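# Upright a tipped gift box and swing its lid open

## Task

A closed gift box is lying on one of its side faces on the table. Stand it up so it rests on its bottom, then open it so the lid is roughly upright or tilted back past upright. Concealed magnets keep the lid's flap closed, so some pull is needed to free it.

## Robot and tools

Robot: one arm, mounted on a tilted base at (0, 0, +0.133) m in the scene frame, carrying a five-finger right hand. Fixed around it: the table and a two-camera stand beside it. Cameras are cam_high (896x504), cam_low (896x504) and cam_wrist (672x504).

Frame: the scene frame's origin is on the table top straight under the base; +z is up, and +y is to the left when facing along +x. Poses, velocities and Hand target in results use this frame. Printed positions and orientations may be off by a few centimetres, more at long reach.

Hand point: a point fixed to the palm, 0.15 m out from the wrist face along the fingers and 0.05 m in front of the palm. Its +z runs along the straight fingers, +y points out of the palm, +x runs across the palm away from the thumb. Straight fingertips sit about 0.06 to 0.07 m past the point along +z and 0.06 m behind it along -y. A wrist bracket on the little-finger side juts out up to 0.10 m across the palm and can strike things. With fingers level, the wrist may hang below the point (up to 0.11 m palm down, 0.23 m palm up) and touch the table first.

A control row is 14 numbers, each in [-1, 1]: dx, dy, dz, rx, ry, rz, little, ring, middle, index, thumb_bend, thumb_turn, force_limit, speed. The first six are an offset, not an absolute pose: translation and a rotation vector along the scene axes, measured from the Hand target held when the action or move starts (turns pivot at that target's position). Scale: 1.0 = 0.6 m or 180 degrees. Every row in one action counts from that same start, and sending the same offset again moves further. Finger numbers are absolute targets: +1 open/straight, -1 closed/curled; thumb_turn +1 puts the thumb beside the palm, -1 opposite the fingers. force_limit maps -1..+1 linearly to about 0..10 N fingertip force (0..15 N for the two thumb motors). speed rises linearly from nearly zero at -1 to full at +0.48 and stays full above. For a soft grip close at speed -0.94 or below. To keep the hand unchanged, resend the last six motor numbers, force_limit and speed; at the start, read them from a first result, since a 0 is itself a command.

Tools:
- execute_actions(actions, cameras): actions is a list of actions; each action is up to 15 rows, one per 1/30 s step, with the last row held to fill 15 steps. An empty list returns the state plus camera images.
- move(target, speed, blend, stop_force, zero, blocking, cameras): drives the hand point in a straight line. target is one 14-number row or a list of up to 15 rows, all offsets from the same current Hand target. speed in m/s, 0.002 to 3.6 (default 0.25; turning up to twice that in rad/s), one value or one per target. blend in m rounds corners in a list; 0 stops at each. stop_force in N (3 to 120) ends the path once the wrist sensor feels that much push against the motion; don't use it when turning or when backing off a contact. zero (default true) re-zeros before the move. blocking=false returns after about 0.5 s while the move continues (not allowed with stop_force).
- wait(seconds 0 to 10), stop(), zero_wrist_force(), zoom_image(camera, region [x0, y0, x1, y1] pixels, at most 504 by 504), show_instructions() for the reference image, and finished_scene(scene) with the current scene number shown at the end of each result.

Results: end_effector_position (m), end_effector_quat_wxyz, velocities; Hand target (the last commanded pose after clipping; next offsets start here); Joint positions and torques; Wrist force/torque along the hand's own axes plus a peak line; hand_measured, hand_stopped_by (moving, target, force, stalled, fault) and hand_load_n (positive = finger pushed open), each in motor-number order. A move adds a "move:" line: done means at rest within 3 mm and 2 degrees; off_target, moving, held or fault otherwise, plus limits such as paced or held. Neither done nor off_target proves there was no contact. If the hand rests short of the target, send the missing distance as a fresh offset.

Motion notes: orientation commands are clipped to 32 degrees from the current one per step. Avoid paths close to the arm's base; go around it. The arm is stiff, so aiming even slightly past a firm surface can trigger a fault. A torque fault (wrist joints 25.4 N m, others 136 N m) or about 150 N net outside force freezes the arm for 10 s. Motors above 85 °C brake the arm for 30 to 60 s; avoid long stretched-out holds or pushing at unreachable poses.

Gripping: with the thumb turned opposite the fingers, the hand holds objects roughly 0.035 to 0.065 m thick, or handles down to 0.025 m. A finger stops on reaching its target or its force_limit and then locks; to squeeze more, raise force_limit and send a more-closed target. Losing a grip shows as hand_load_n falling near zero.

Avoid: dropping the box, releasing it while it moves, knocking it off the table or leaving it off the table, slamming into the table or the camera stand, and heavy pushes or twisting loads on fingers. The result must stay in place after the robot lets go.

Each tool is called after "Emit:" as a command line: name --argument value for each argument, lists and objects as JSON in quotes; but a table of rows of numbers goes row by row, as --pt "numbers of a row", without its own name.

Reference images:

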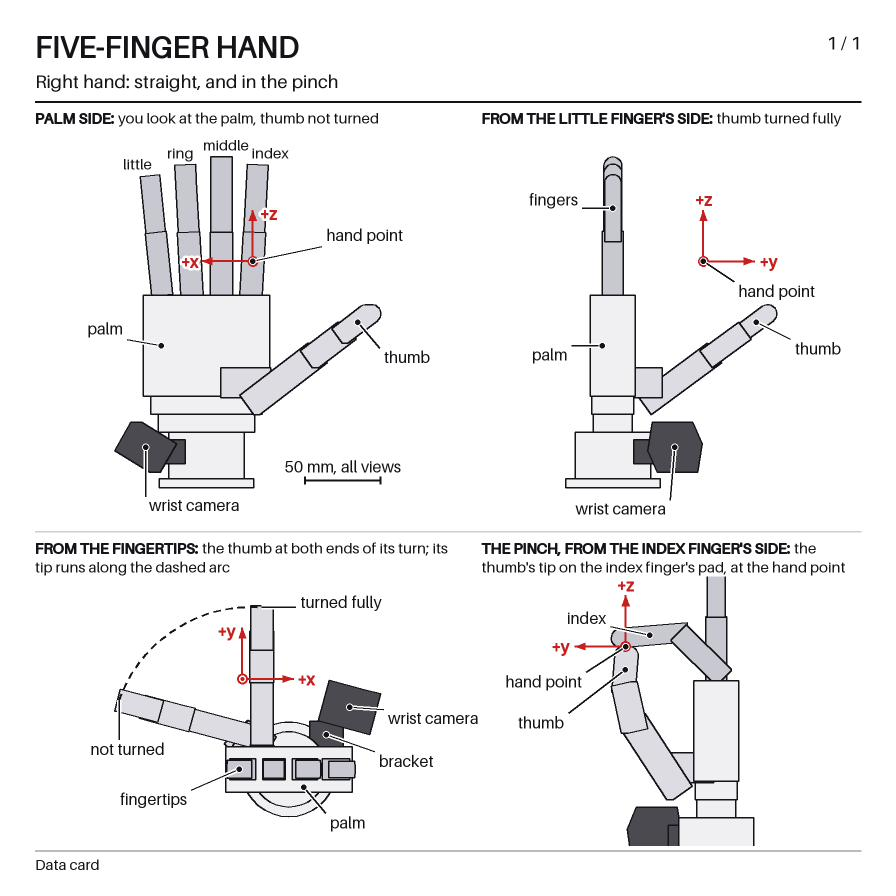

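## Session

Emit:
execute_actions --actions '[]'

Scene clock: 0.00 s.
end_effector_position=(+0.4380, +0.1632, +0.3578) hand_measured=(+1.000, +1.000, +1.000, +1.000, +1.000, +1.000) hand_load_n=(+0.0, +0.0, +0.0, +0.0, +0.0, +0.0) hand_stopped_by=(target, target, target, target, target, target) hand_force_limit=0.00 hand_speed=-0.80 end_effector_quat_wxyz=(-0.233, +0.607, +0.304, +0.696)
Joint positions: [0.091 -1.318 2.389 -0.585 1.201 0.601]
Joint velocities: within noise
Joint torques (N m): no reading
Motor temperatures (°C): [37 41 34 42 39 43]
Wrist force (N): no reading
Wrist torque (N m): no reading
Wrist force, peak (N): no reading
Hand target: +0.4380, +0.1632, +0.3578; -0.233, +0.607, +0.304, +0.696

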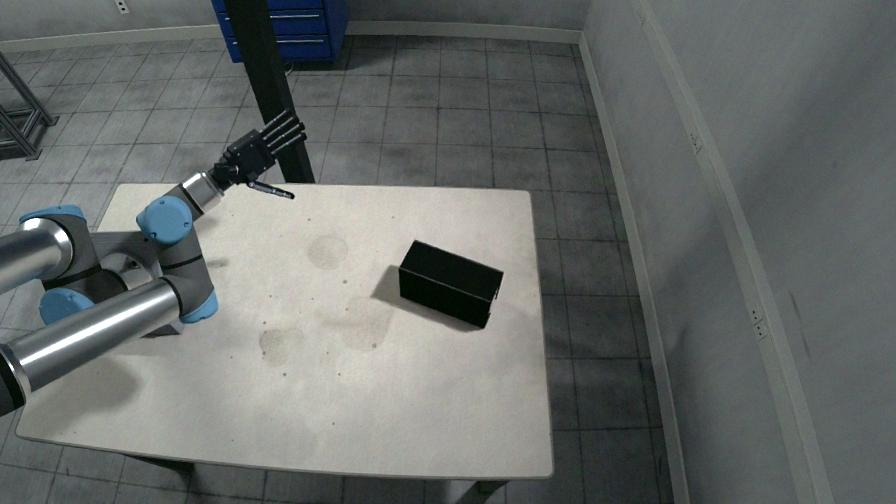

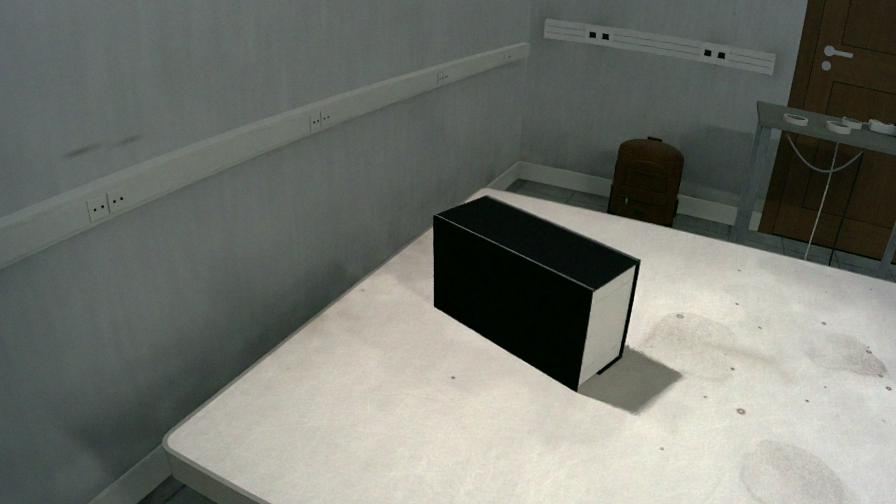

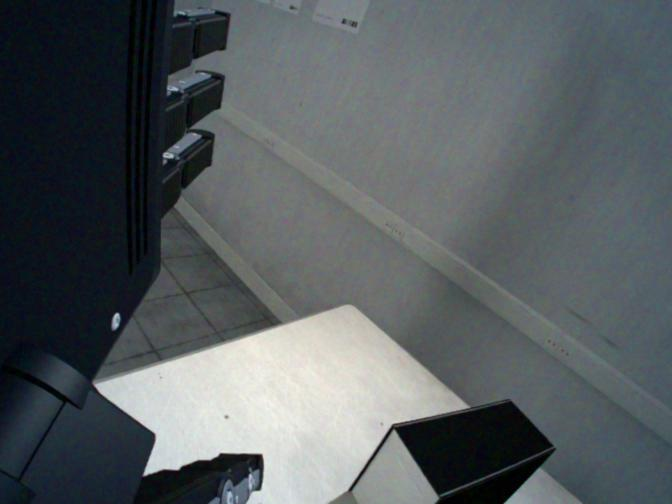

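Emit:
zoom_image --camera "cam_high" --region '[370, 220, 530, 340]'

Emit:
zoom_image --camera "cam_low" --region '[420, 180, 660, 400]'

Emit:
zoom_image --camera "cam_wrist" --region '[300, 360, 580, 504]'

Scaled by 3.150 from the camera's 896x504 image, which has a finer 1280x720 frame.

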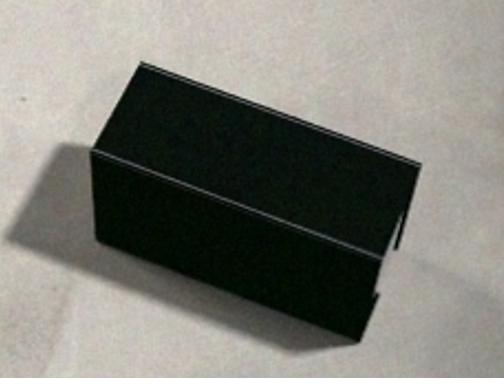

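Scaled by 2.100 from the camera's 896x504 image, which has a finer 1280x720 frame.

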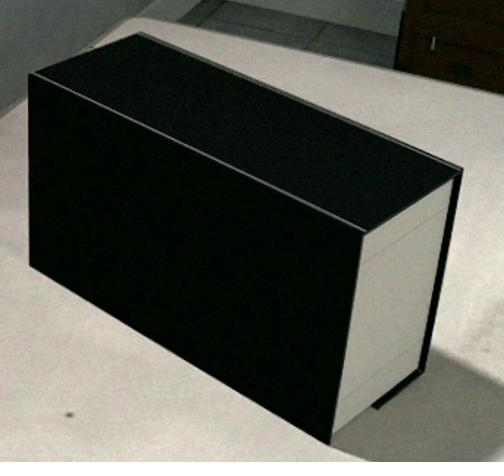

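Scaled by 1.800 from the camera's 672x504 image, which has a finer 960x720 frame.

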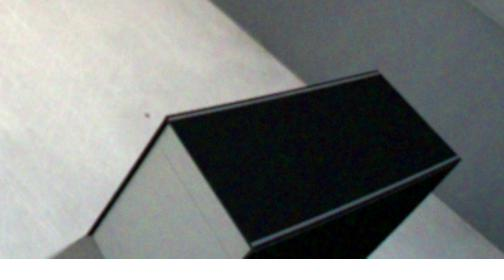

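Emit:
zoom_image --camera "cam_high" --region '[475, 260, 515, 335]'

Emit:
zoom_image --camera "cam_low" --region '[570, 250, 650, 400]'

Emit:
zoom_image --camera "cam_high" --region '[390, 230, 430, 305]'

Emit:
zoom_image --camera "cam_wrist" --region '[320, 400, 460, 504]'

Scaled by 6.720 from the camera's 896x504 image, which has a finer 1280x720 frame.

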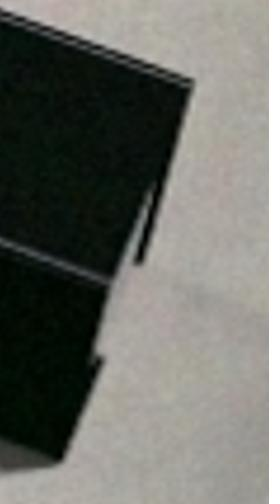

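Scaled by 3.360 from the camera's 896x504 image, which has a finer 1280x720 frame.

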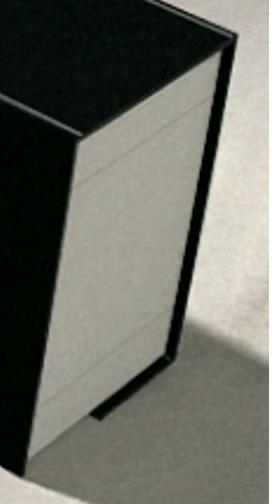

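Scaled by 6.720 from the camera's 896x504 image, which has a finer 1280x720 frame.

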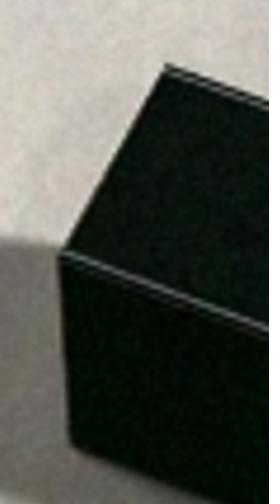

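Scaled by 3.600 from the camera's 672x504 image, which has a finer 960x720 frame.

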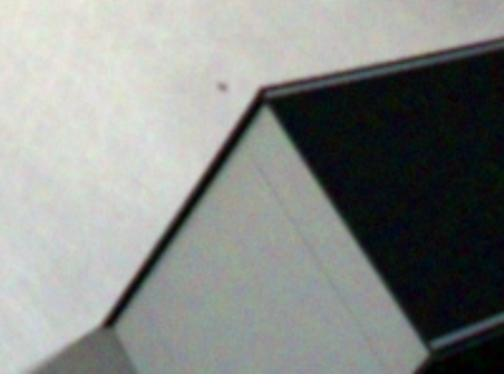

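Emit:
move --target '[0.02, 0.0, 0.0, 0.4782, 0.2705, -0.1234, 1,1,1,1,1,-1, 0.0, 0.0]' --speed 0.4

Emit:
move --target '[0.1667, -0.03, -0.08, 0.5026, -0.0537, -0.1402, 1,1,1,1,1,-1, 0.0, 0.0]' --speed 0.4 --cameras '["all"]'

Scene clock: 231.30 s.
end_effector_position=(+0.4500, +0.1632, +0.3578) hand_measured=(+1.000, +1.000, +1.000, +1.000, +1.000, -1.000) hand_load_n=(+0.0, +0.0, +0.0, +0.0, +0.0, +0.0) hand_stopped_by=(target, target, target, target, target, target) hand_force_limit=0.00 hand_speed=0.00 end_effector_quat_wxyz=(+0.542, -0.542, +0.454, -0.455)
Joint positions: [0.375 -1.297 2.317 -0.92 1.964 2.369]
Joint torques (N m): [4.77 -18.75 -6.22 -3.91 -1.73 1.11]
Wrist force (N): [-1.6 0.5 -0.1]
Wrist torque (N m): [0.17 0.18 0.30]
Wrist force, peak (N): [-1.6 0.8 0.0]
Hand target: +0.4500, +0.1632, +0.3578; +0.542, -0.542, +0.454, -0.454
Off the commanded pose: 0.000 m, 0 deg.
move: done

Scene clock: 233.90 s.
end_effector_position=(+0.5500, +0.1453, +0.3098) hand_measured=(+1.000, +1.000, +1.000, +1.000, +1.000, -1.000) hand_load_n=(+0.0, +0.0, +0.0, +0.0, +0.0, +0.0) hand_stopped_by=(target, target, target, target, target, target) hand_force_limit=0.00 hand_speed=0.00 end_effector_quat_wxyz=(+0.694, +0.136, +0.694, -0.136)
Joint positions: [0.163 -0.782 2.314 -1.9 2.119 3.748]
Joint torques (N m): [16.65 -27.33 -2.07 0.26 -2.05 1.03]
Wrist force (N): [-2.1 1.3 0.3]
Wrist torque (N m): [0.24 0.21 0.15]
Wrist force, peak (N): [-2.6 0.9 -0.3]
Hand target: +0.5500, +0.1452, +0.3098; +0.694, +0.136, +0.694, -0.136
Off the commanded pose: 0.000 m, 0 deg.
move: done

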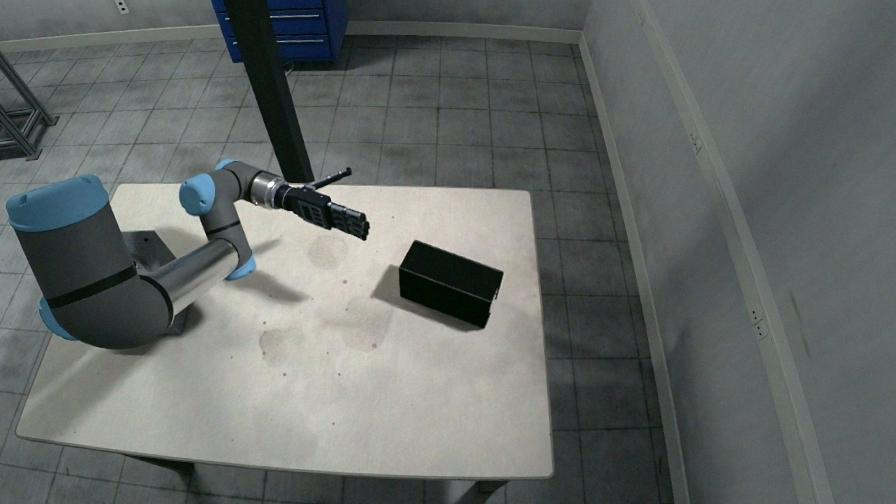

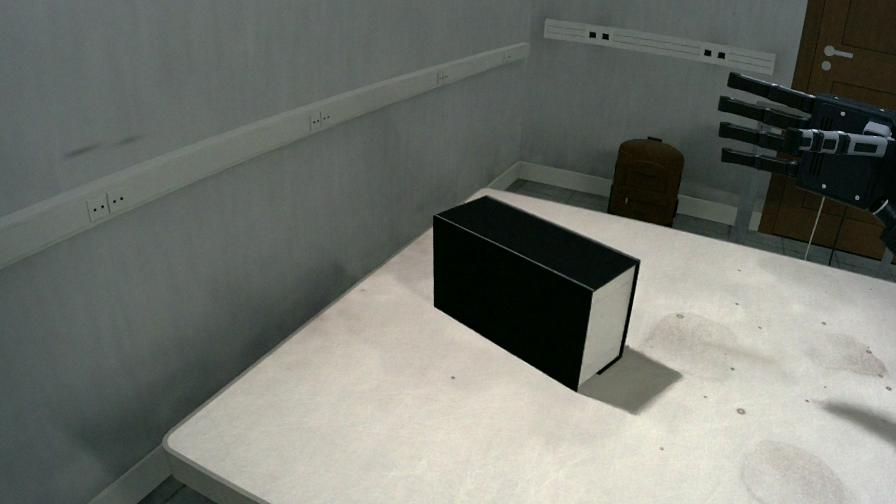

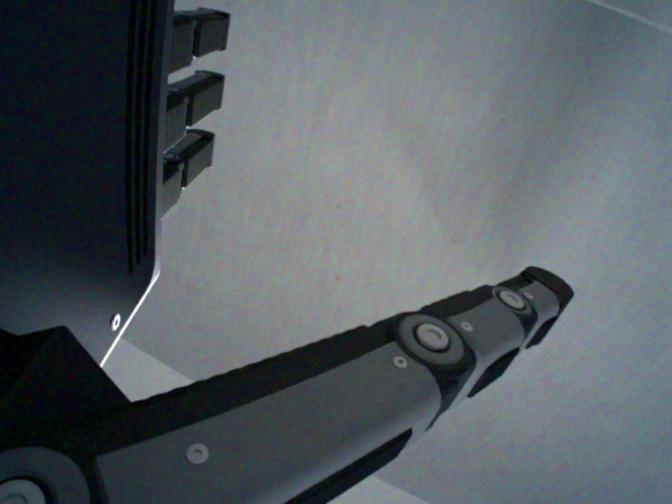

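Emit:
move --target '[0.0, 0.0, -0.313, 0,0,0, 1,1,1,1,1,-1, 0.0, 0.0]' --speed 0.25 --cameras '["all"]'

Emit:
zoom_image --camera "cam_high" --region '[300, 180, 520, 340]'

Emit:
zoom_image --camera "cam_low" --region '[420, 180, 896, 400]'

Scene clock: 243.83 s.
end_effector_position=(+0.5501, +0.1452, +0.1220) hand_measured=(+1.000, +1.000, +1.000, +1.000, +1.000, -1.000) hand_load_n=(+0.0, +0.0, +0.0, +0.0, +0.0, -0.5) hand_stopped_by=(target, target, target, target, target, target) hand_force_limit=0.00 hand_speed=0.00 end_effector_quat_wxyz=(+0.694, +0.136, +0.694, -0.136)
Joint positions: [-0.267 -0.349 2.295 -2.261 1.713 3.9]
Joint torques (N m): [23.65 -16.38 9.4 -0.85 -2.93 -0.54]
Wrist force (N): [-1.5 1.2 0.0]
Wrist torque (N m): [0.24 0.13 0.19]
Wrist force, peak (N): [-4.0 1.2 0.5]
Hand target: +0.5500, +0.1452, +0.1220; +0.694, +0.136, +0.694, -0.136
Off the commanded pose: 0.000 m, 0 deg.
move: done

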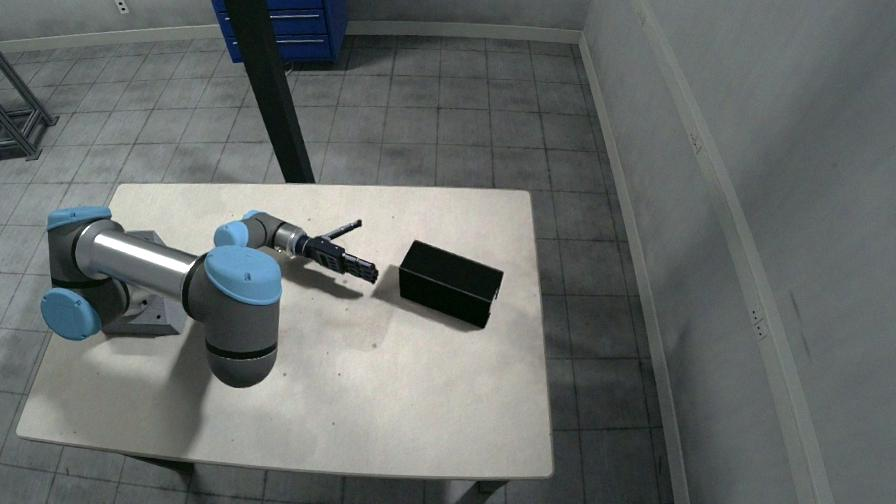

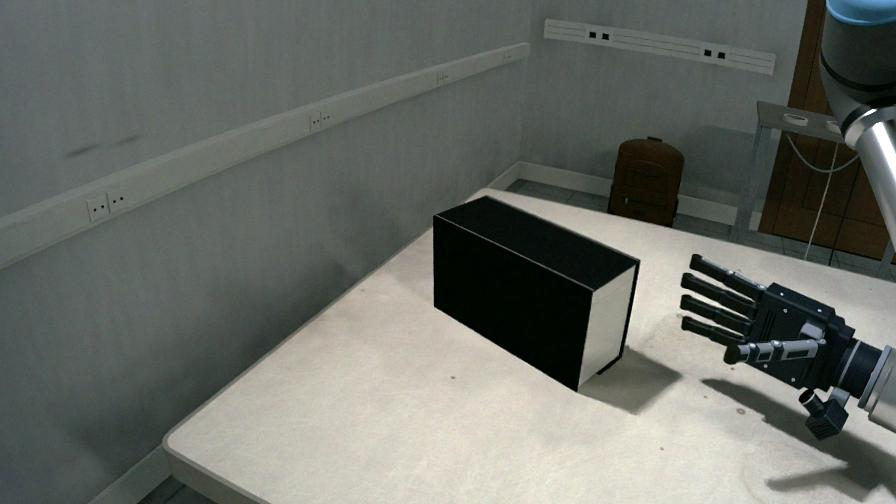

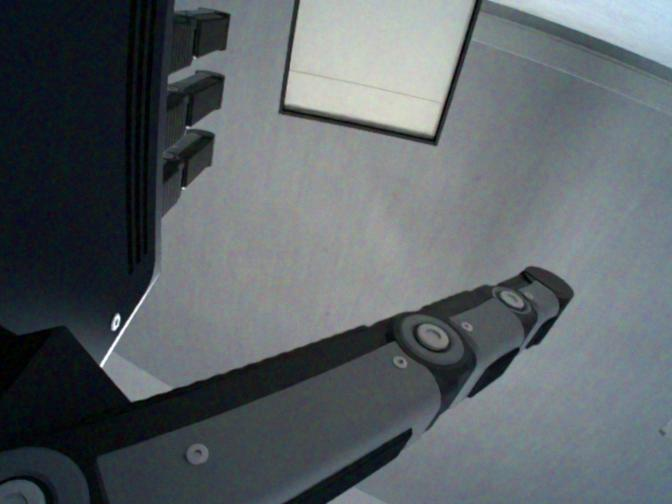

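Scaled by 2.291 from the camera's 896x504 image, which has a finer 1280x720 frame.

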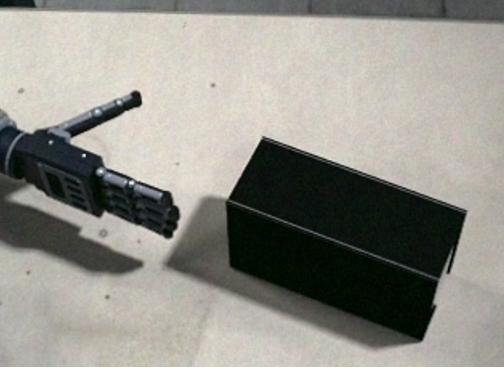

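Scaled by 1.059 from the camera's 896x504 image, which has a finer 1280x720 frame.

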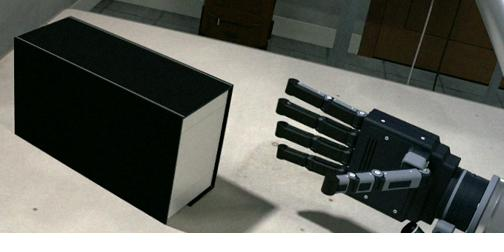

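Emit:
zoom_image --camera "cam_high" --region '[330, 210, 430, 310]'

Emit:
zoom_image --camera "cam_low" --region '[560, 230, 880, 400]'

Scaled by 5.040 from the camera's 896x504 image, which has a finer 1280x720 frame.

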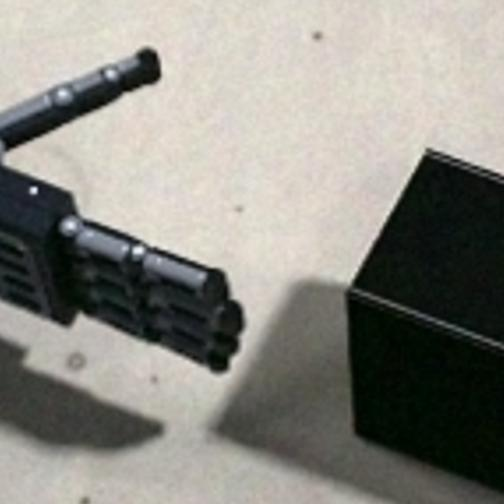

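Scaled by 1.575 from the camera's 896x504 image, which has a finer 1280x720 frame.

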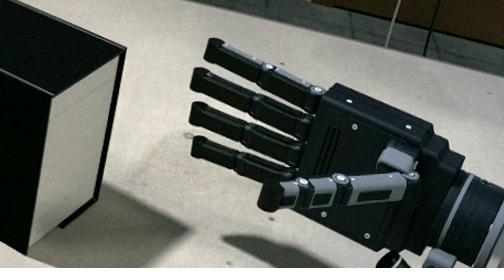

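Emit:
move --pt "0.0028 0.007 0.0 0 0 0 1 1 1 1 1 -1 0.0 0.0" --pt "0.1958 -0.0718 0.0 0 0 0 1 1 1 1 1 -1 0.0 0.0" --speed 0.06 --stop_force 5 --cameras '["all"]'

Emit:
zoom_image --camera "cam_high" --region '[360, 210, 460, 310]'

Emit:
zoom_image --camera "cam_low" --region '[540, 220, 860, 440]'

Scene clock: 302.13 s.
end_effector_position=(+0.6675, +0.1021, +0.1220) hand_measured=(+1.000, +1.000, +1.000, +1.000, +1.000, -1.000) hand_load_n=(+0.0, +0.0, +0.0, +0.0, +0.0, +0.0) hand_stopped_by=(target, target, target, target, target, target) hand_force_limit=0.00 hand_speed=0.00 end_effector_quat_wxyz=(+0.694, +0.136, +0.694, -0.136)
Joint positions: [-0.303 -0.512 2.083 -1.885 1.678 3.911]
Joint torques (N m): [41.7 -21.45 6.49 -1.88 0.45 -0.32]
Wrist force (N): [-1.7 1.2 0.0]
Wrist torque (N m): [0.24 0.16 0.07]
Wrist force, peak (N): [-2.1 1.6 0.0]
Hand target: +0.6675, +0.1021, +0.1220; +0.694, +0.136, +0.694, -0.136
Off the commanded pose: 0.000 m, 0 deg.
move: done

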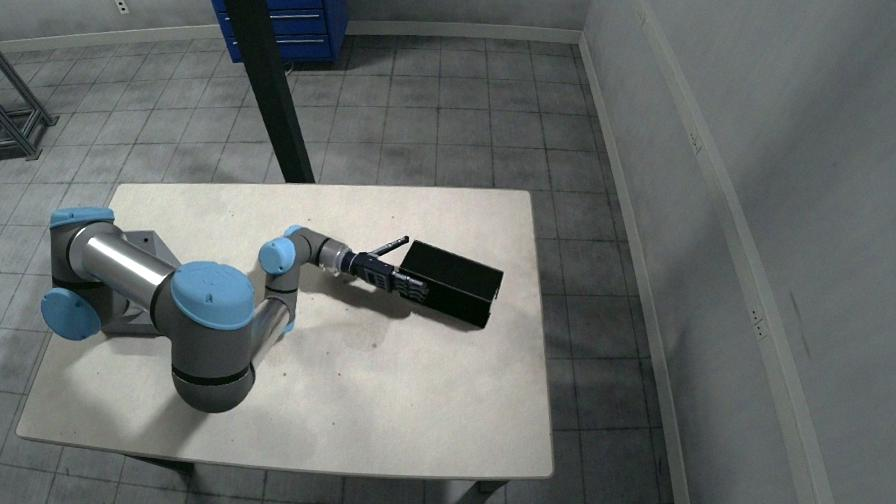

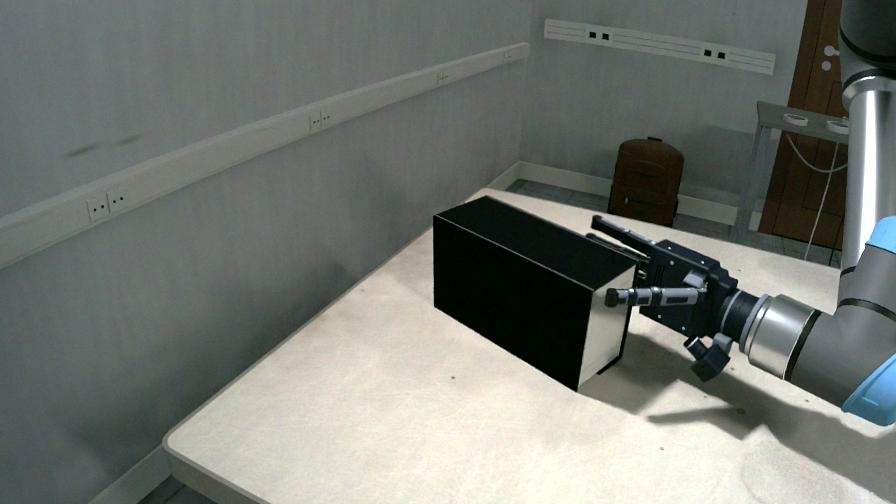

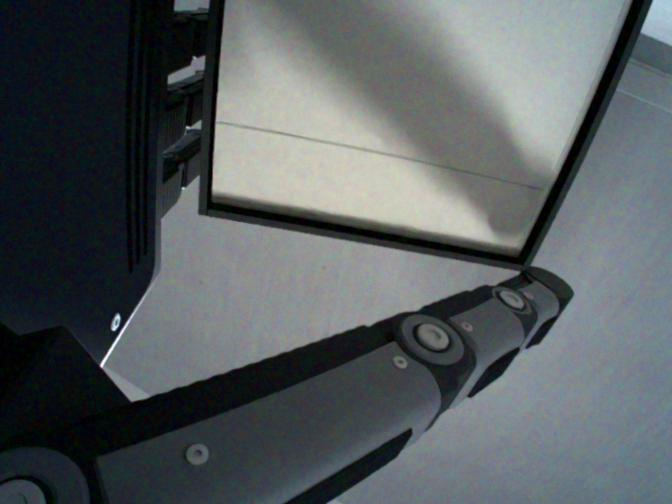

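Scaled by 5.040 from the camera's 896x504 image, which has a finer 1280x720 frame.

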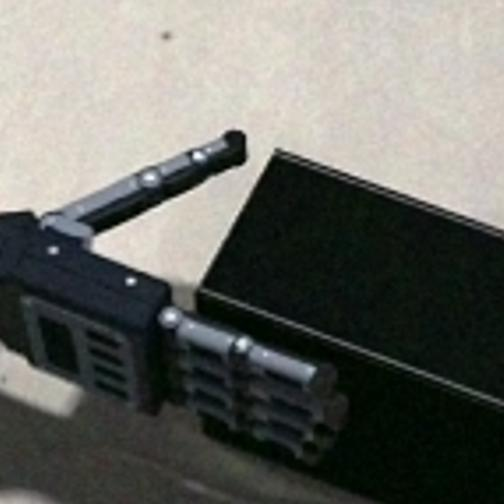

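Scaled by 1.575 from the camera's 896x504 image, which has a finer 1280x720 frame.

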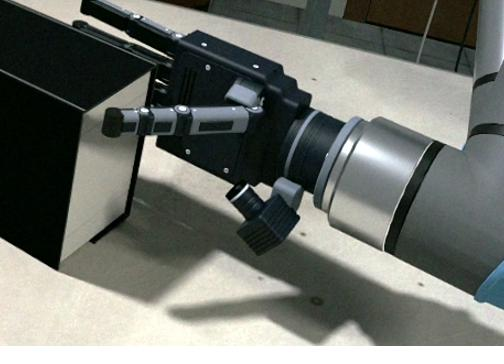

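Emit:
move --target '[0.0, 0.0, 0.1, 0,0,0, 1,1,1,1,1,-1, 0.0, 0.0]' --speed 0.15 --cameras '["all"]'

Emit:
zoom_image --camera "cam_high" --region '[360, 210, 460, 310]'

Emit:
zoom_image --camera "cam_low" --region '[540, 160, 860, 380]'

Scene clock: 617.47 s.
end_effector_position=(+0.6675, +0.1021, +0.1819) hand_measured=(+1.000, +1.000, +1.000, +1.000, +1.000, -1.000) hand_load_n=(+0.0, +0.0, +0.0, +0.0, +0.0, +0.0) hand_stopped_by=(target, target, target, target, target, target) hand_force_limit=0.00 hand_speed=0.00 end_effector_quat_wxyz=(+0.694, +0.136, +0.694, -0.136)
Joint positions: [-0.197 -0.622 2.11 -1.807 1.779 3.878]
Joint torques (N m): [36.31 -30.35 -6.01 -3.25 -2.42 1.55]
Wrist force (N): [-1.6 1.2 0.0]
Wrist torque (N m): [0.26 0.12 0.12]
Wrist force, peak (N): [-3.1 1.1 0.2]
Hand target: +0.6675, +0.1021, +0.1820; +0.694, +0.136, +0.694, -0.136
Off the commanded pose: 0.000 m, 0 deg.
move: done

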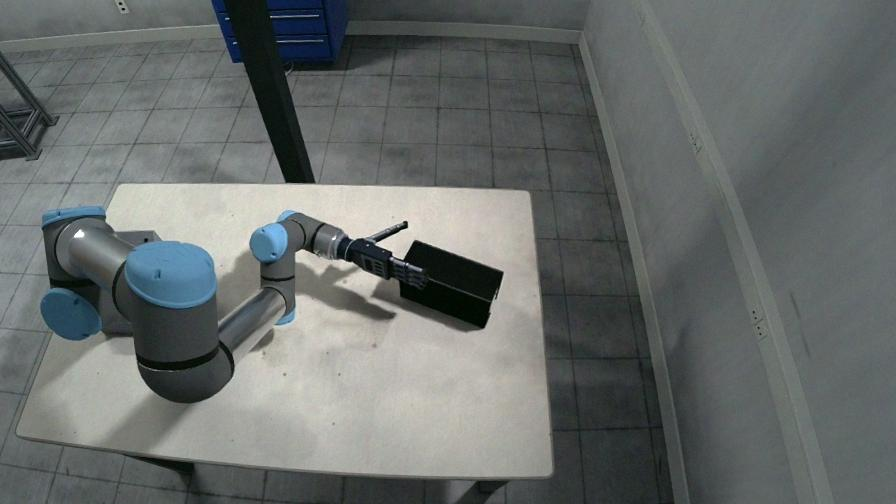

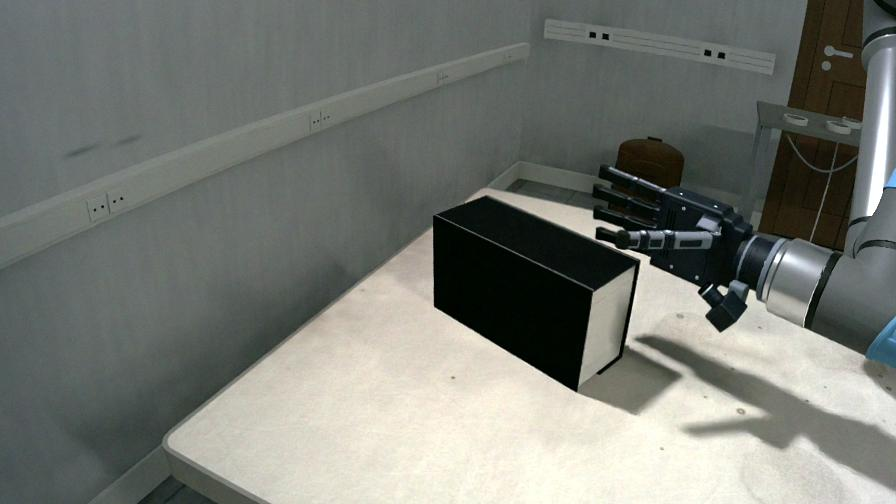

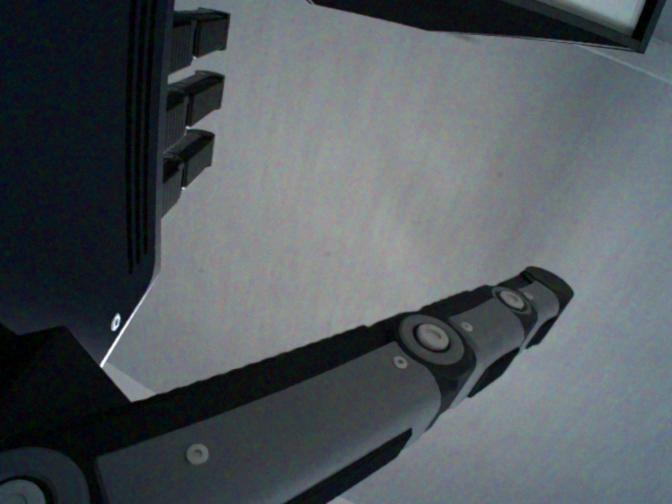

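Scaled by 5.040 from the camera's 896x504 image, which has a finer 1280x720 frame.

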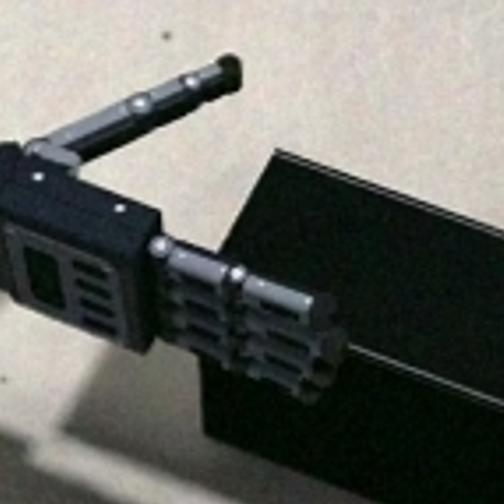

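Scaled by 1.575 from the camera's 896x504 image, which has a finer 1280x720 frame.

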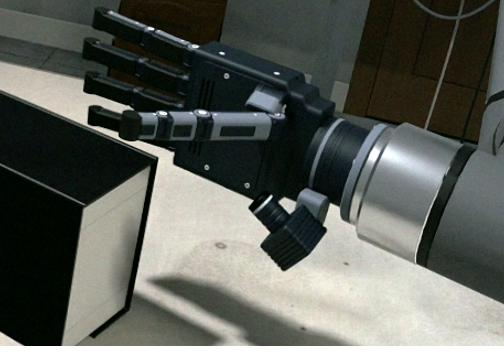

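Emit:
move --pt "0.0375 -0.0702 0.1467 -0.2830 -0.0545 0.2447 1 1 1 1 1 -1 0.0 0.0" --pt "0.1027 -0.0428 0.03 -0.5660 -0.1090 0.4894 1 1 1 1 1 -1 0.0 0.0" --speed 0.3 --blend 0.03 --cameras '["all"]'

Emit:
zoom_image --camera "cam_high" --region '[370, 190, 530, 340]'

Emit:
zoom_image --camera "cam_low" --region '[420, 100, 740, 400]'

Scene clock: 886.90 s.
end_effector_position=(+0.7291, +0.0765, +0.2000) hand_measured=(+1.000, +1.000, +1.000, +1.000, +1.000, -1.000) hand_load_n=(+0.0, -0.5, +0.0, +0.0, +0.0, +0.0) hand_stopped_by=(target, target, target, target, target, target) hand_force_limit=0.00 hand_speed=0.00 end_effector_quat_wxyz=(-0.528, +0.829, -0.153, +0.098)
Joint positions: [-0.218 -0.493 0.646 1.061 1.265 1.754]
Joint torques (N m): [40.53 -42.68 -15.18 0.69 -0.88 -0.55]
Wrist force (N): [-1.5 0.3 -0.3]
Wrist torque (N m): [0.08 0.09 0.20]
Wrist force, peak (N): [-2.3 1.4 -0.3]
Hand target: +0.7291, +0.0765, +0.2000; -0.528, +0.829, -0.153, +0.098
Off the commanded pose: 0.000 m, 0 deg.
move: done

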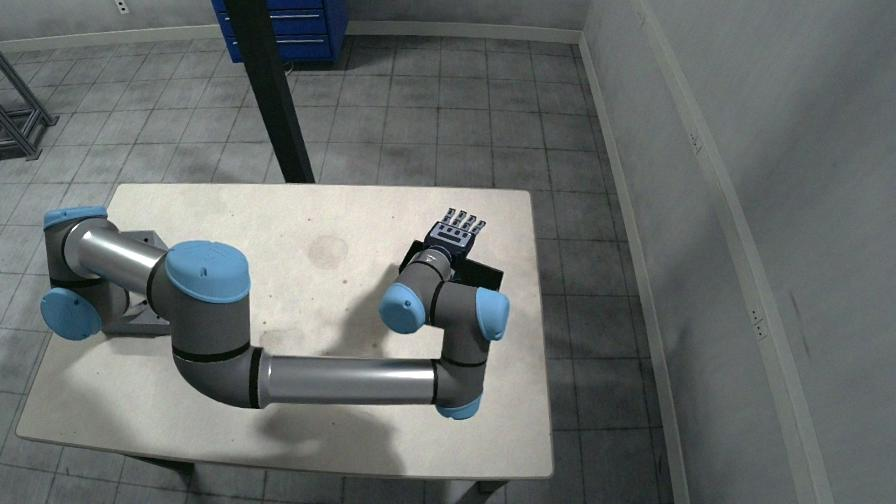

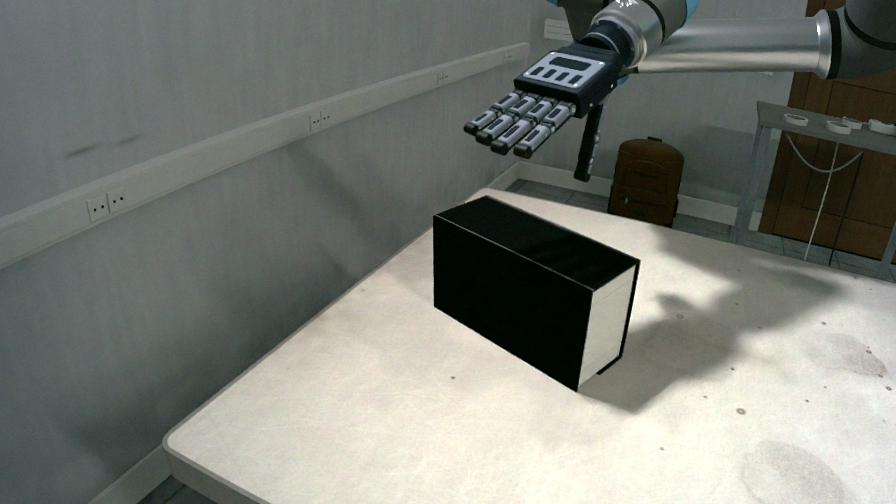

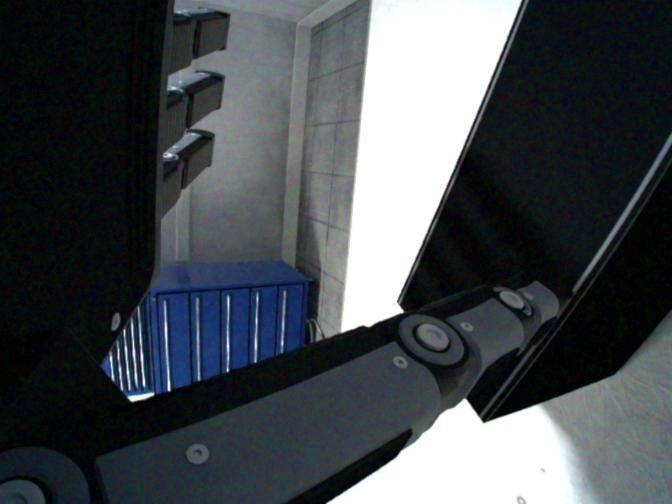

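Scaled by 3.150 from the camera's 896x504 image, which has a finer 1280x720 frame.

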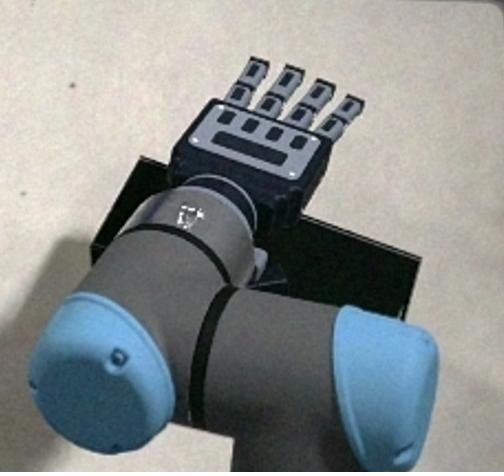

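Scaled by 1.575 from the camera's 896x504 image, which has a finer 1280x720 frame.

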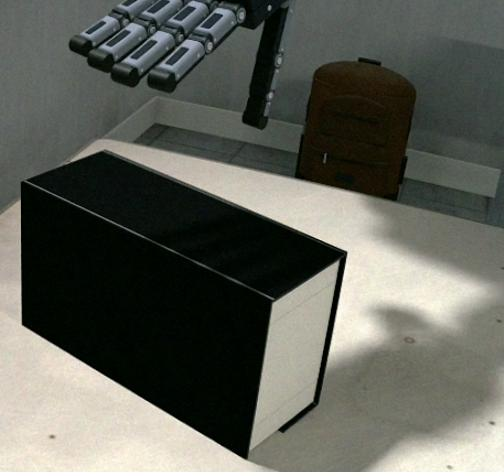

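Emit:
move --target '[-0.0023, -0.0062, -0.1, 0,0,0, 1,1,1,1,1,-1, 0.0, 0.0]' --speed 0.12 --cameras '["all"]'

Emit:
zoom_image --camera "cam_low" --region '[420, 120, 680, 400]'

Emit:
zoom_image --camera "cam_wrist" --region '[300, 100, 672, 504]'

Scene clock: 905.67 s.
end_effector_position=(+0.7278, +0.0728, +0.1399) hand_measured=(+1.000, +1.000, +1.000, +1.000, +1.000, -1.000) hand_load_n=(+0.0, +0.0, +0.0, +0.0, +0.0, +0.0) hand_stopped_by=(target, target, target, target, target, target) hand_force_limit=0.00 hand_speed=0.00 end_effector_quat_wxyz=(-0.528, +0.829, -0.153, +0.098)
Joint positions: [-0.287 -0.476 0.717 0.994 1.242 1.686]
Joint torques (N m): [54.07 -49.02 -16.86 3.53 -0.6 2]
Wrist force (N): [-1.7 0.4 -0.3]
Wrist torque (N m): [0.09 0.13 0.19]
Wrist force, peak (N): [-1.9 -1.0 -0.7]
Hand target: +0.7278, +0.0727, +0.1400; -0.528, +0.829, -0.153, +0.098
Off the commanded pose: 0.000 m, 0 deg.
move: done

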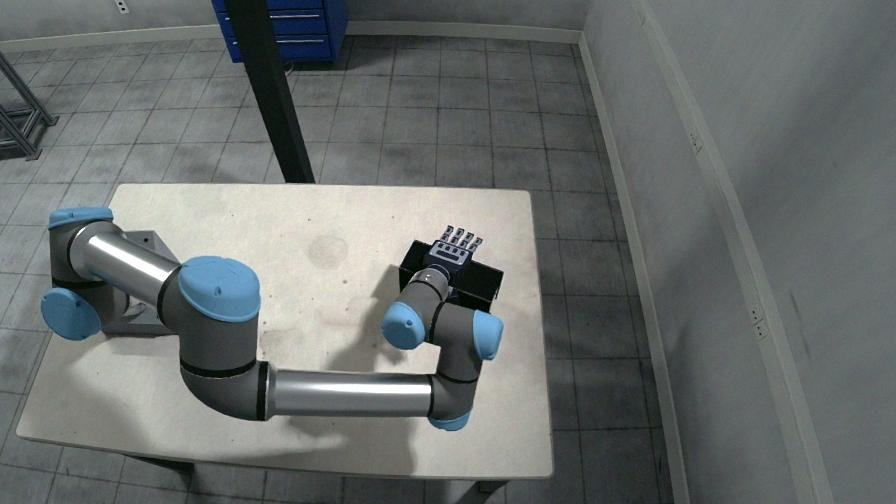

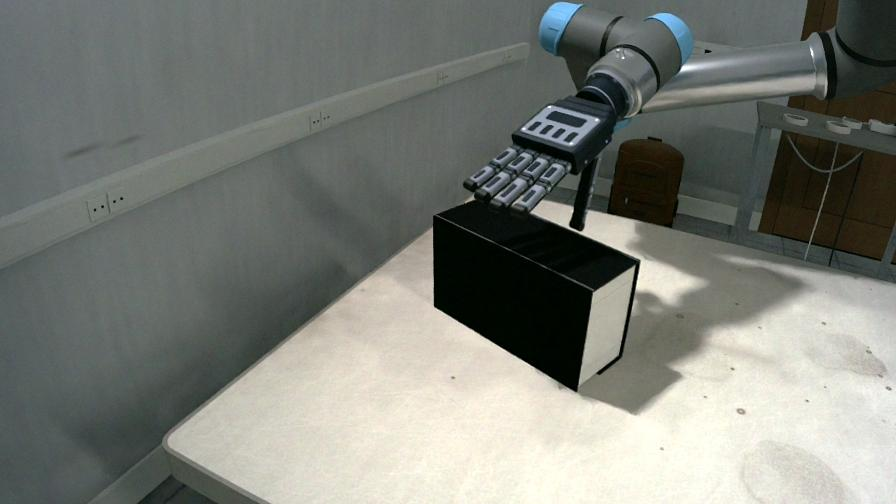

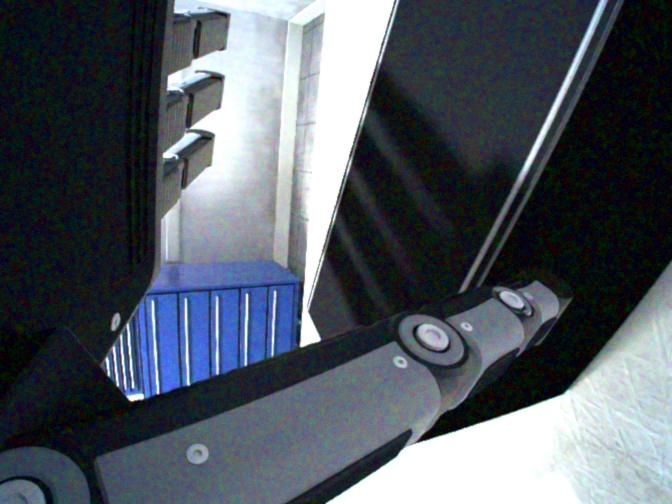

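Scaled by 1.800 from the camera's 896x504 image, which has a finer 1280x720 frame.

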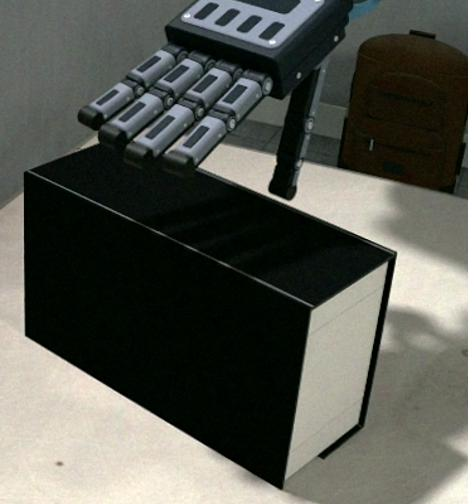

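Scaled by 1.248 from the camera's 672x504 image, which has a finer 960x720 frame.

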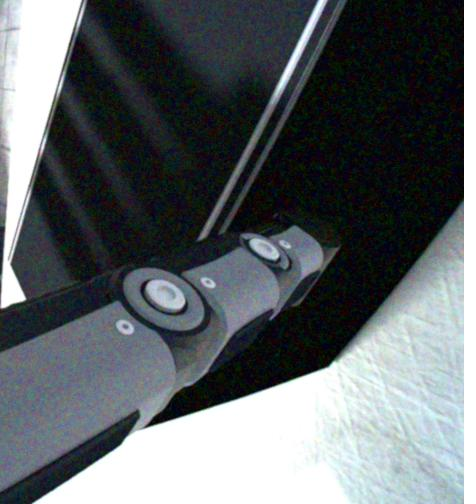

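Emit:
move --pt "-0.0047 -0.0125 0.0 0 0 0 1 1 1 1 1 -1 0.0 0.0" --pt "-0.0047 -0.0125 -0.0717 0 0 0 1 1 1 1 1 -1 0.0 0.0" --speed 0.05 --stop_force 5 --cameras '["cam_low","cam_wrist"]'

Emit:
zoom_image --camera "cam_low" --region '[420, 120, 680, 400]'

Scene clock: 917.63 s.
end_effector_position=(+0.7249, +0.0652, +0.0970) hand_measured=(+1.000, +1.000, +1.000, +1.000, +1.000, -1.000) hand_load_n=(+0.0, +0.0, +0.0, +0.0, +0.0, +0.0) hand_stopped_by=(target, target, target, target, target, target) hand_force_limit=0.00 hand_speed=0.00 end_effector_quat_wxyz=(-0.528, +0.829, -0.153, +0.098)
Joint positions: [-0.341 -0.46 0.753 0.96 1.225 1.631]
Joint torques (N m): [54.75 -52.1 -14.4 3.87 0.12 1.52]
Wrist force (N): [-1.9 0.0 -0.1]
Wrist torque (N m): [0.01 0.14 0.23]
Wrist force, peak (N): [-2.1 0.3 0.0]
Hand target: +0.7249, +0.0652, +0.0970; -0.528, +0.829, -0.153, +0.098
Off the commanded pose: 0.000 m, 0 deg.
move: done
Images, in order (width x height): cam_low 896x504, cam_wrist 672x504.

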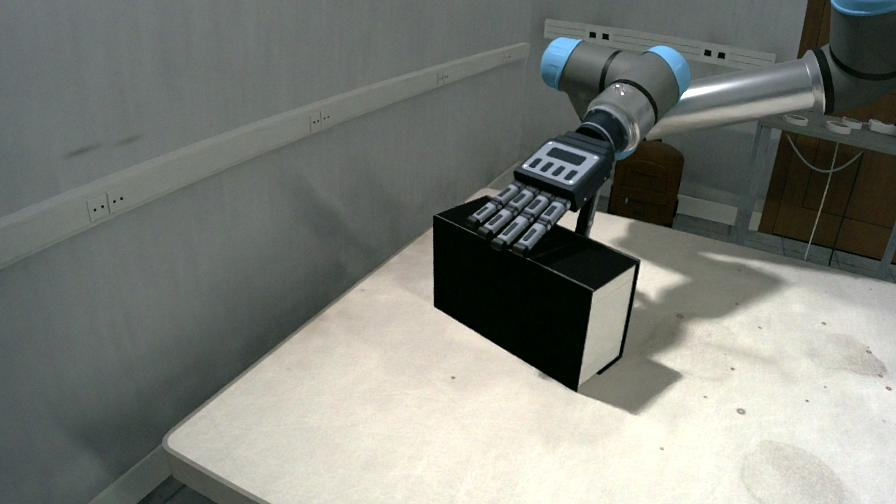

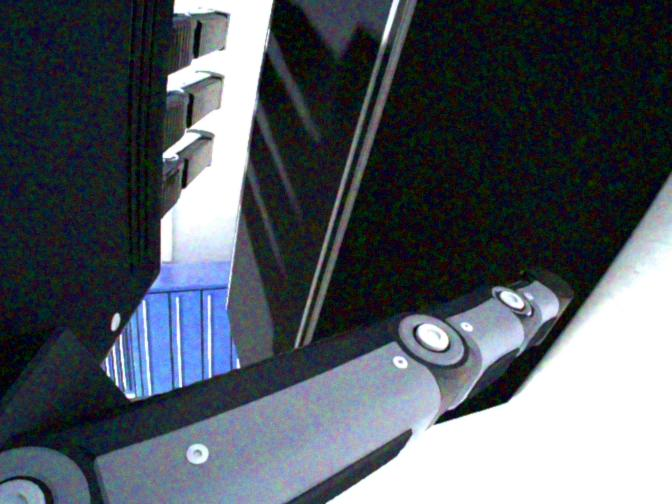

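Scaled by 1.800 from the camera's 896x504 image, which has a finer 1280x720 frame.

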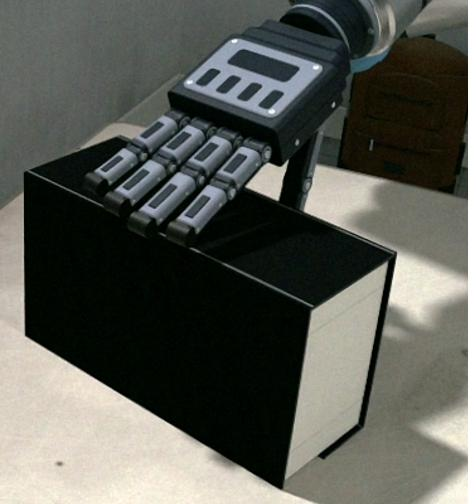

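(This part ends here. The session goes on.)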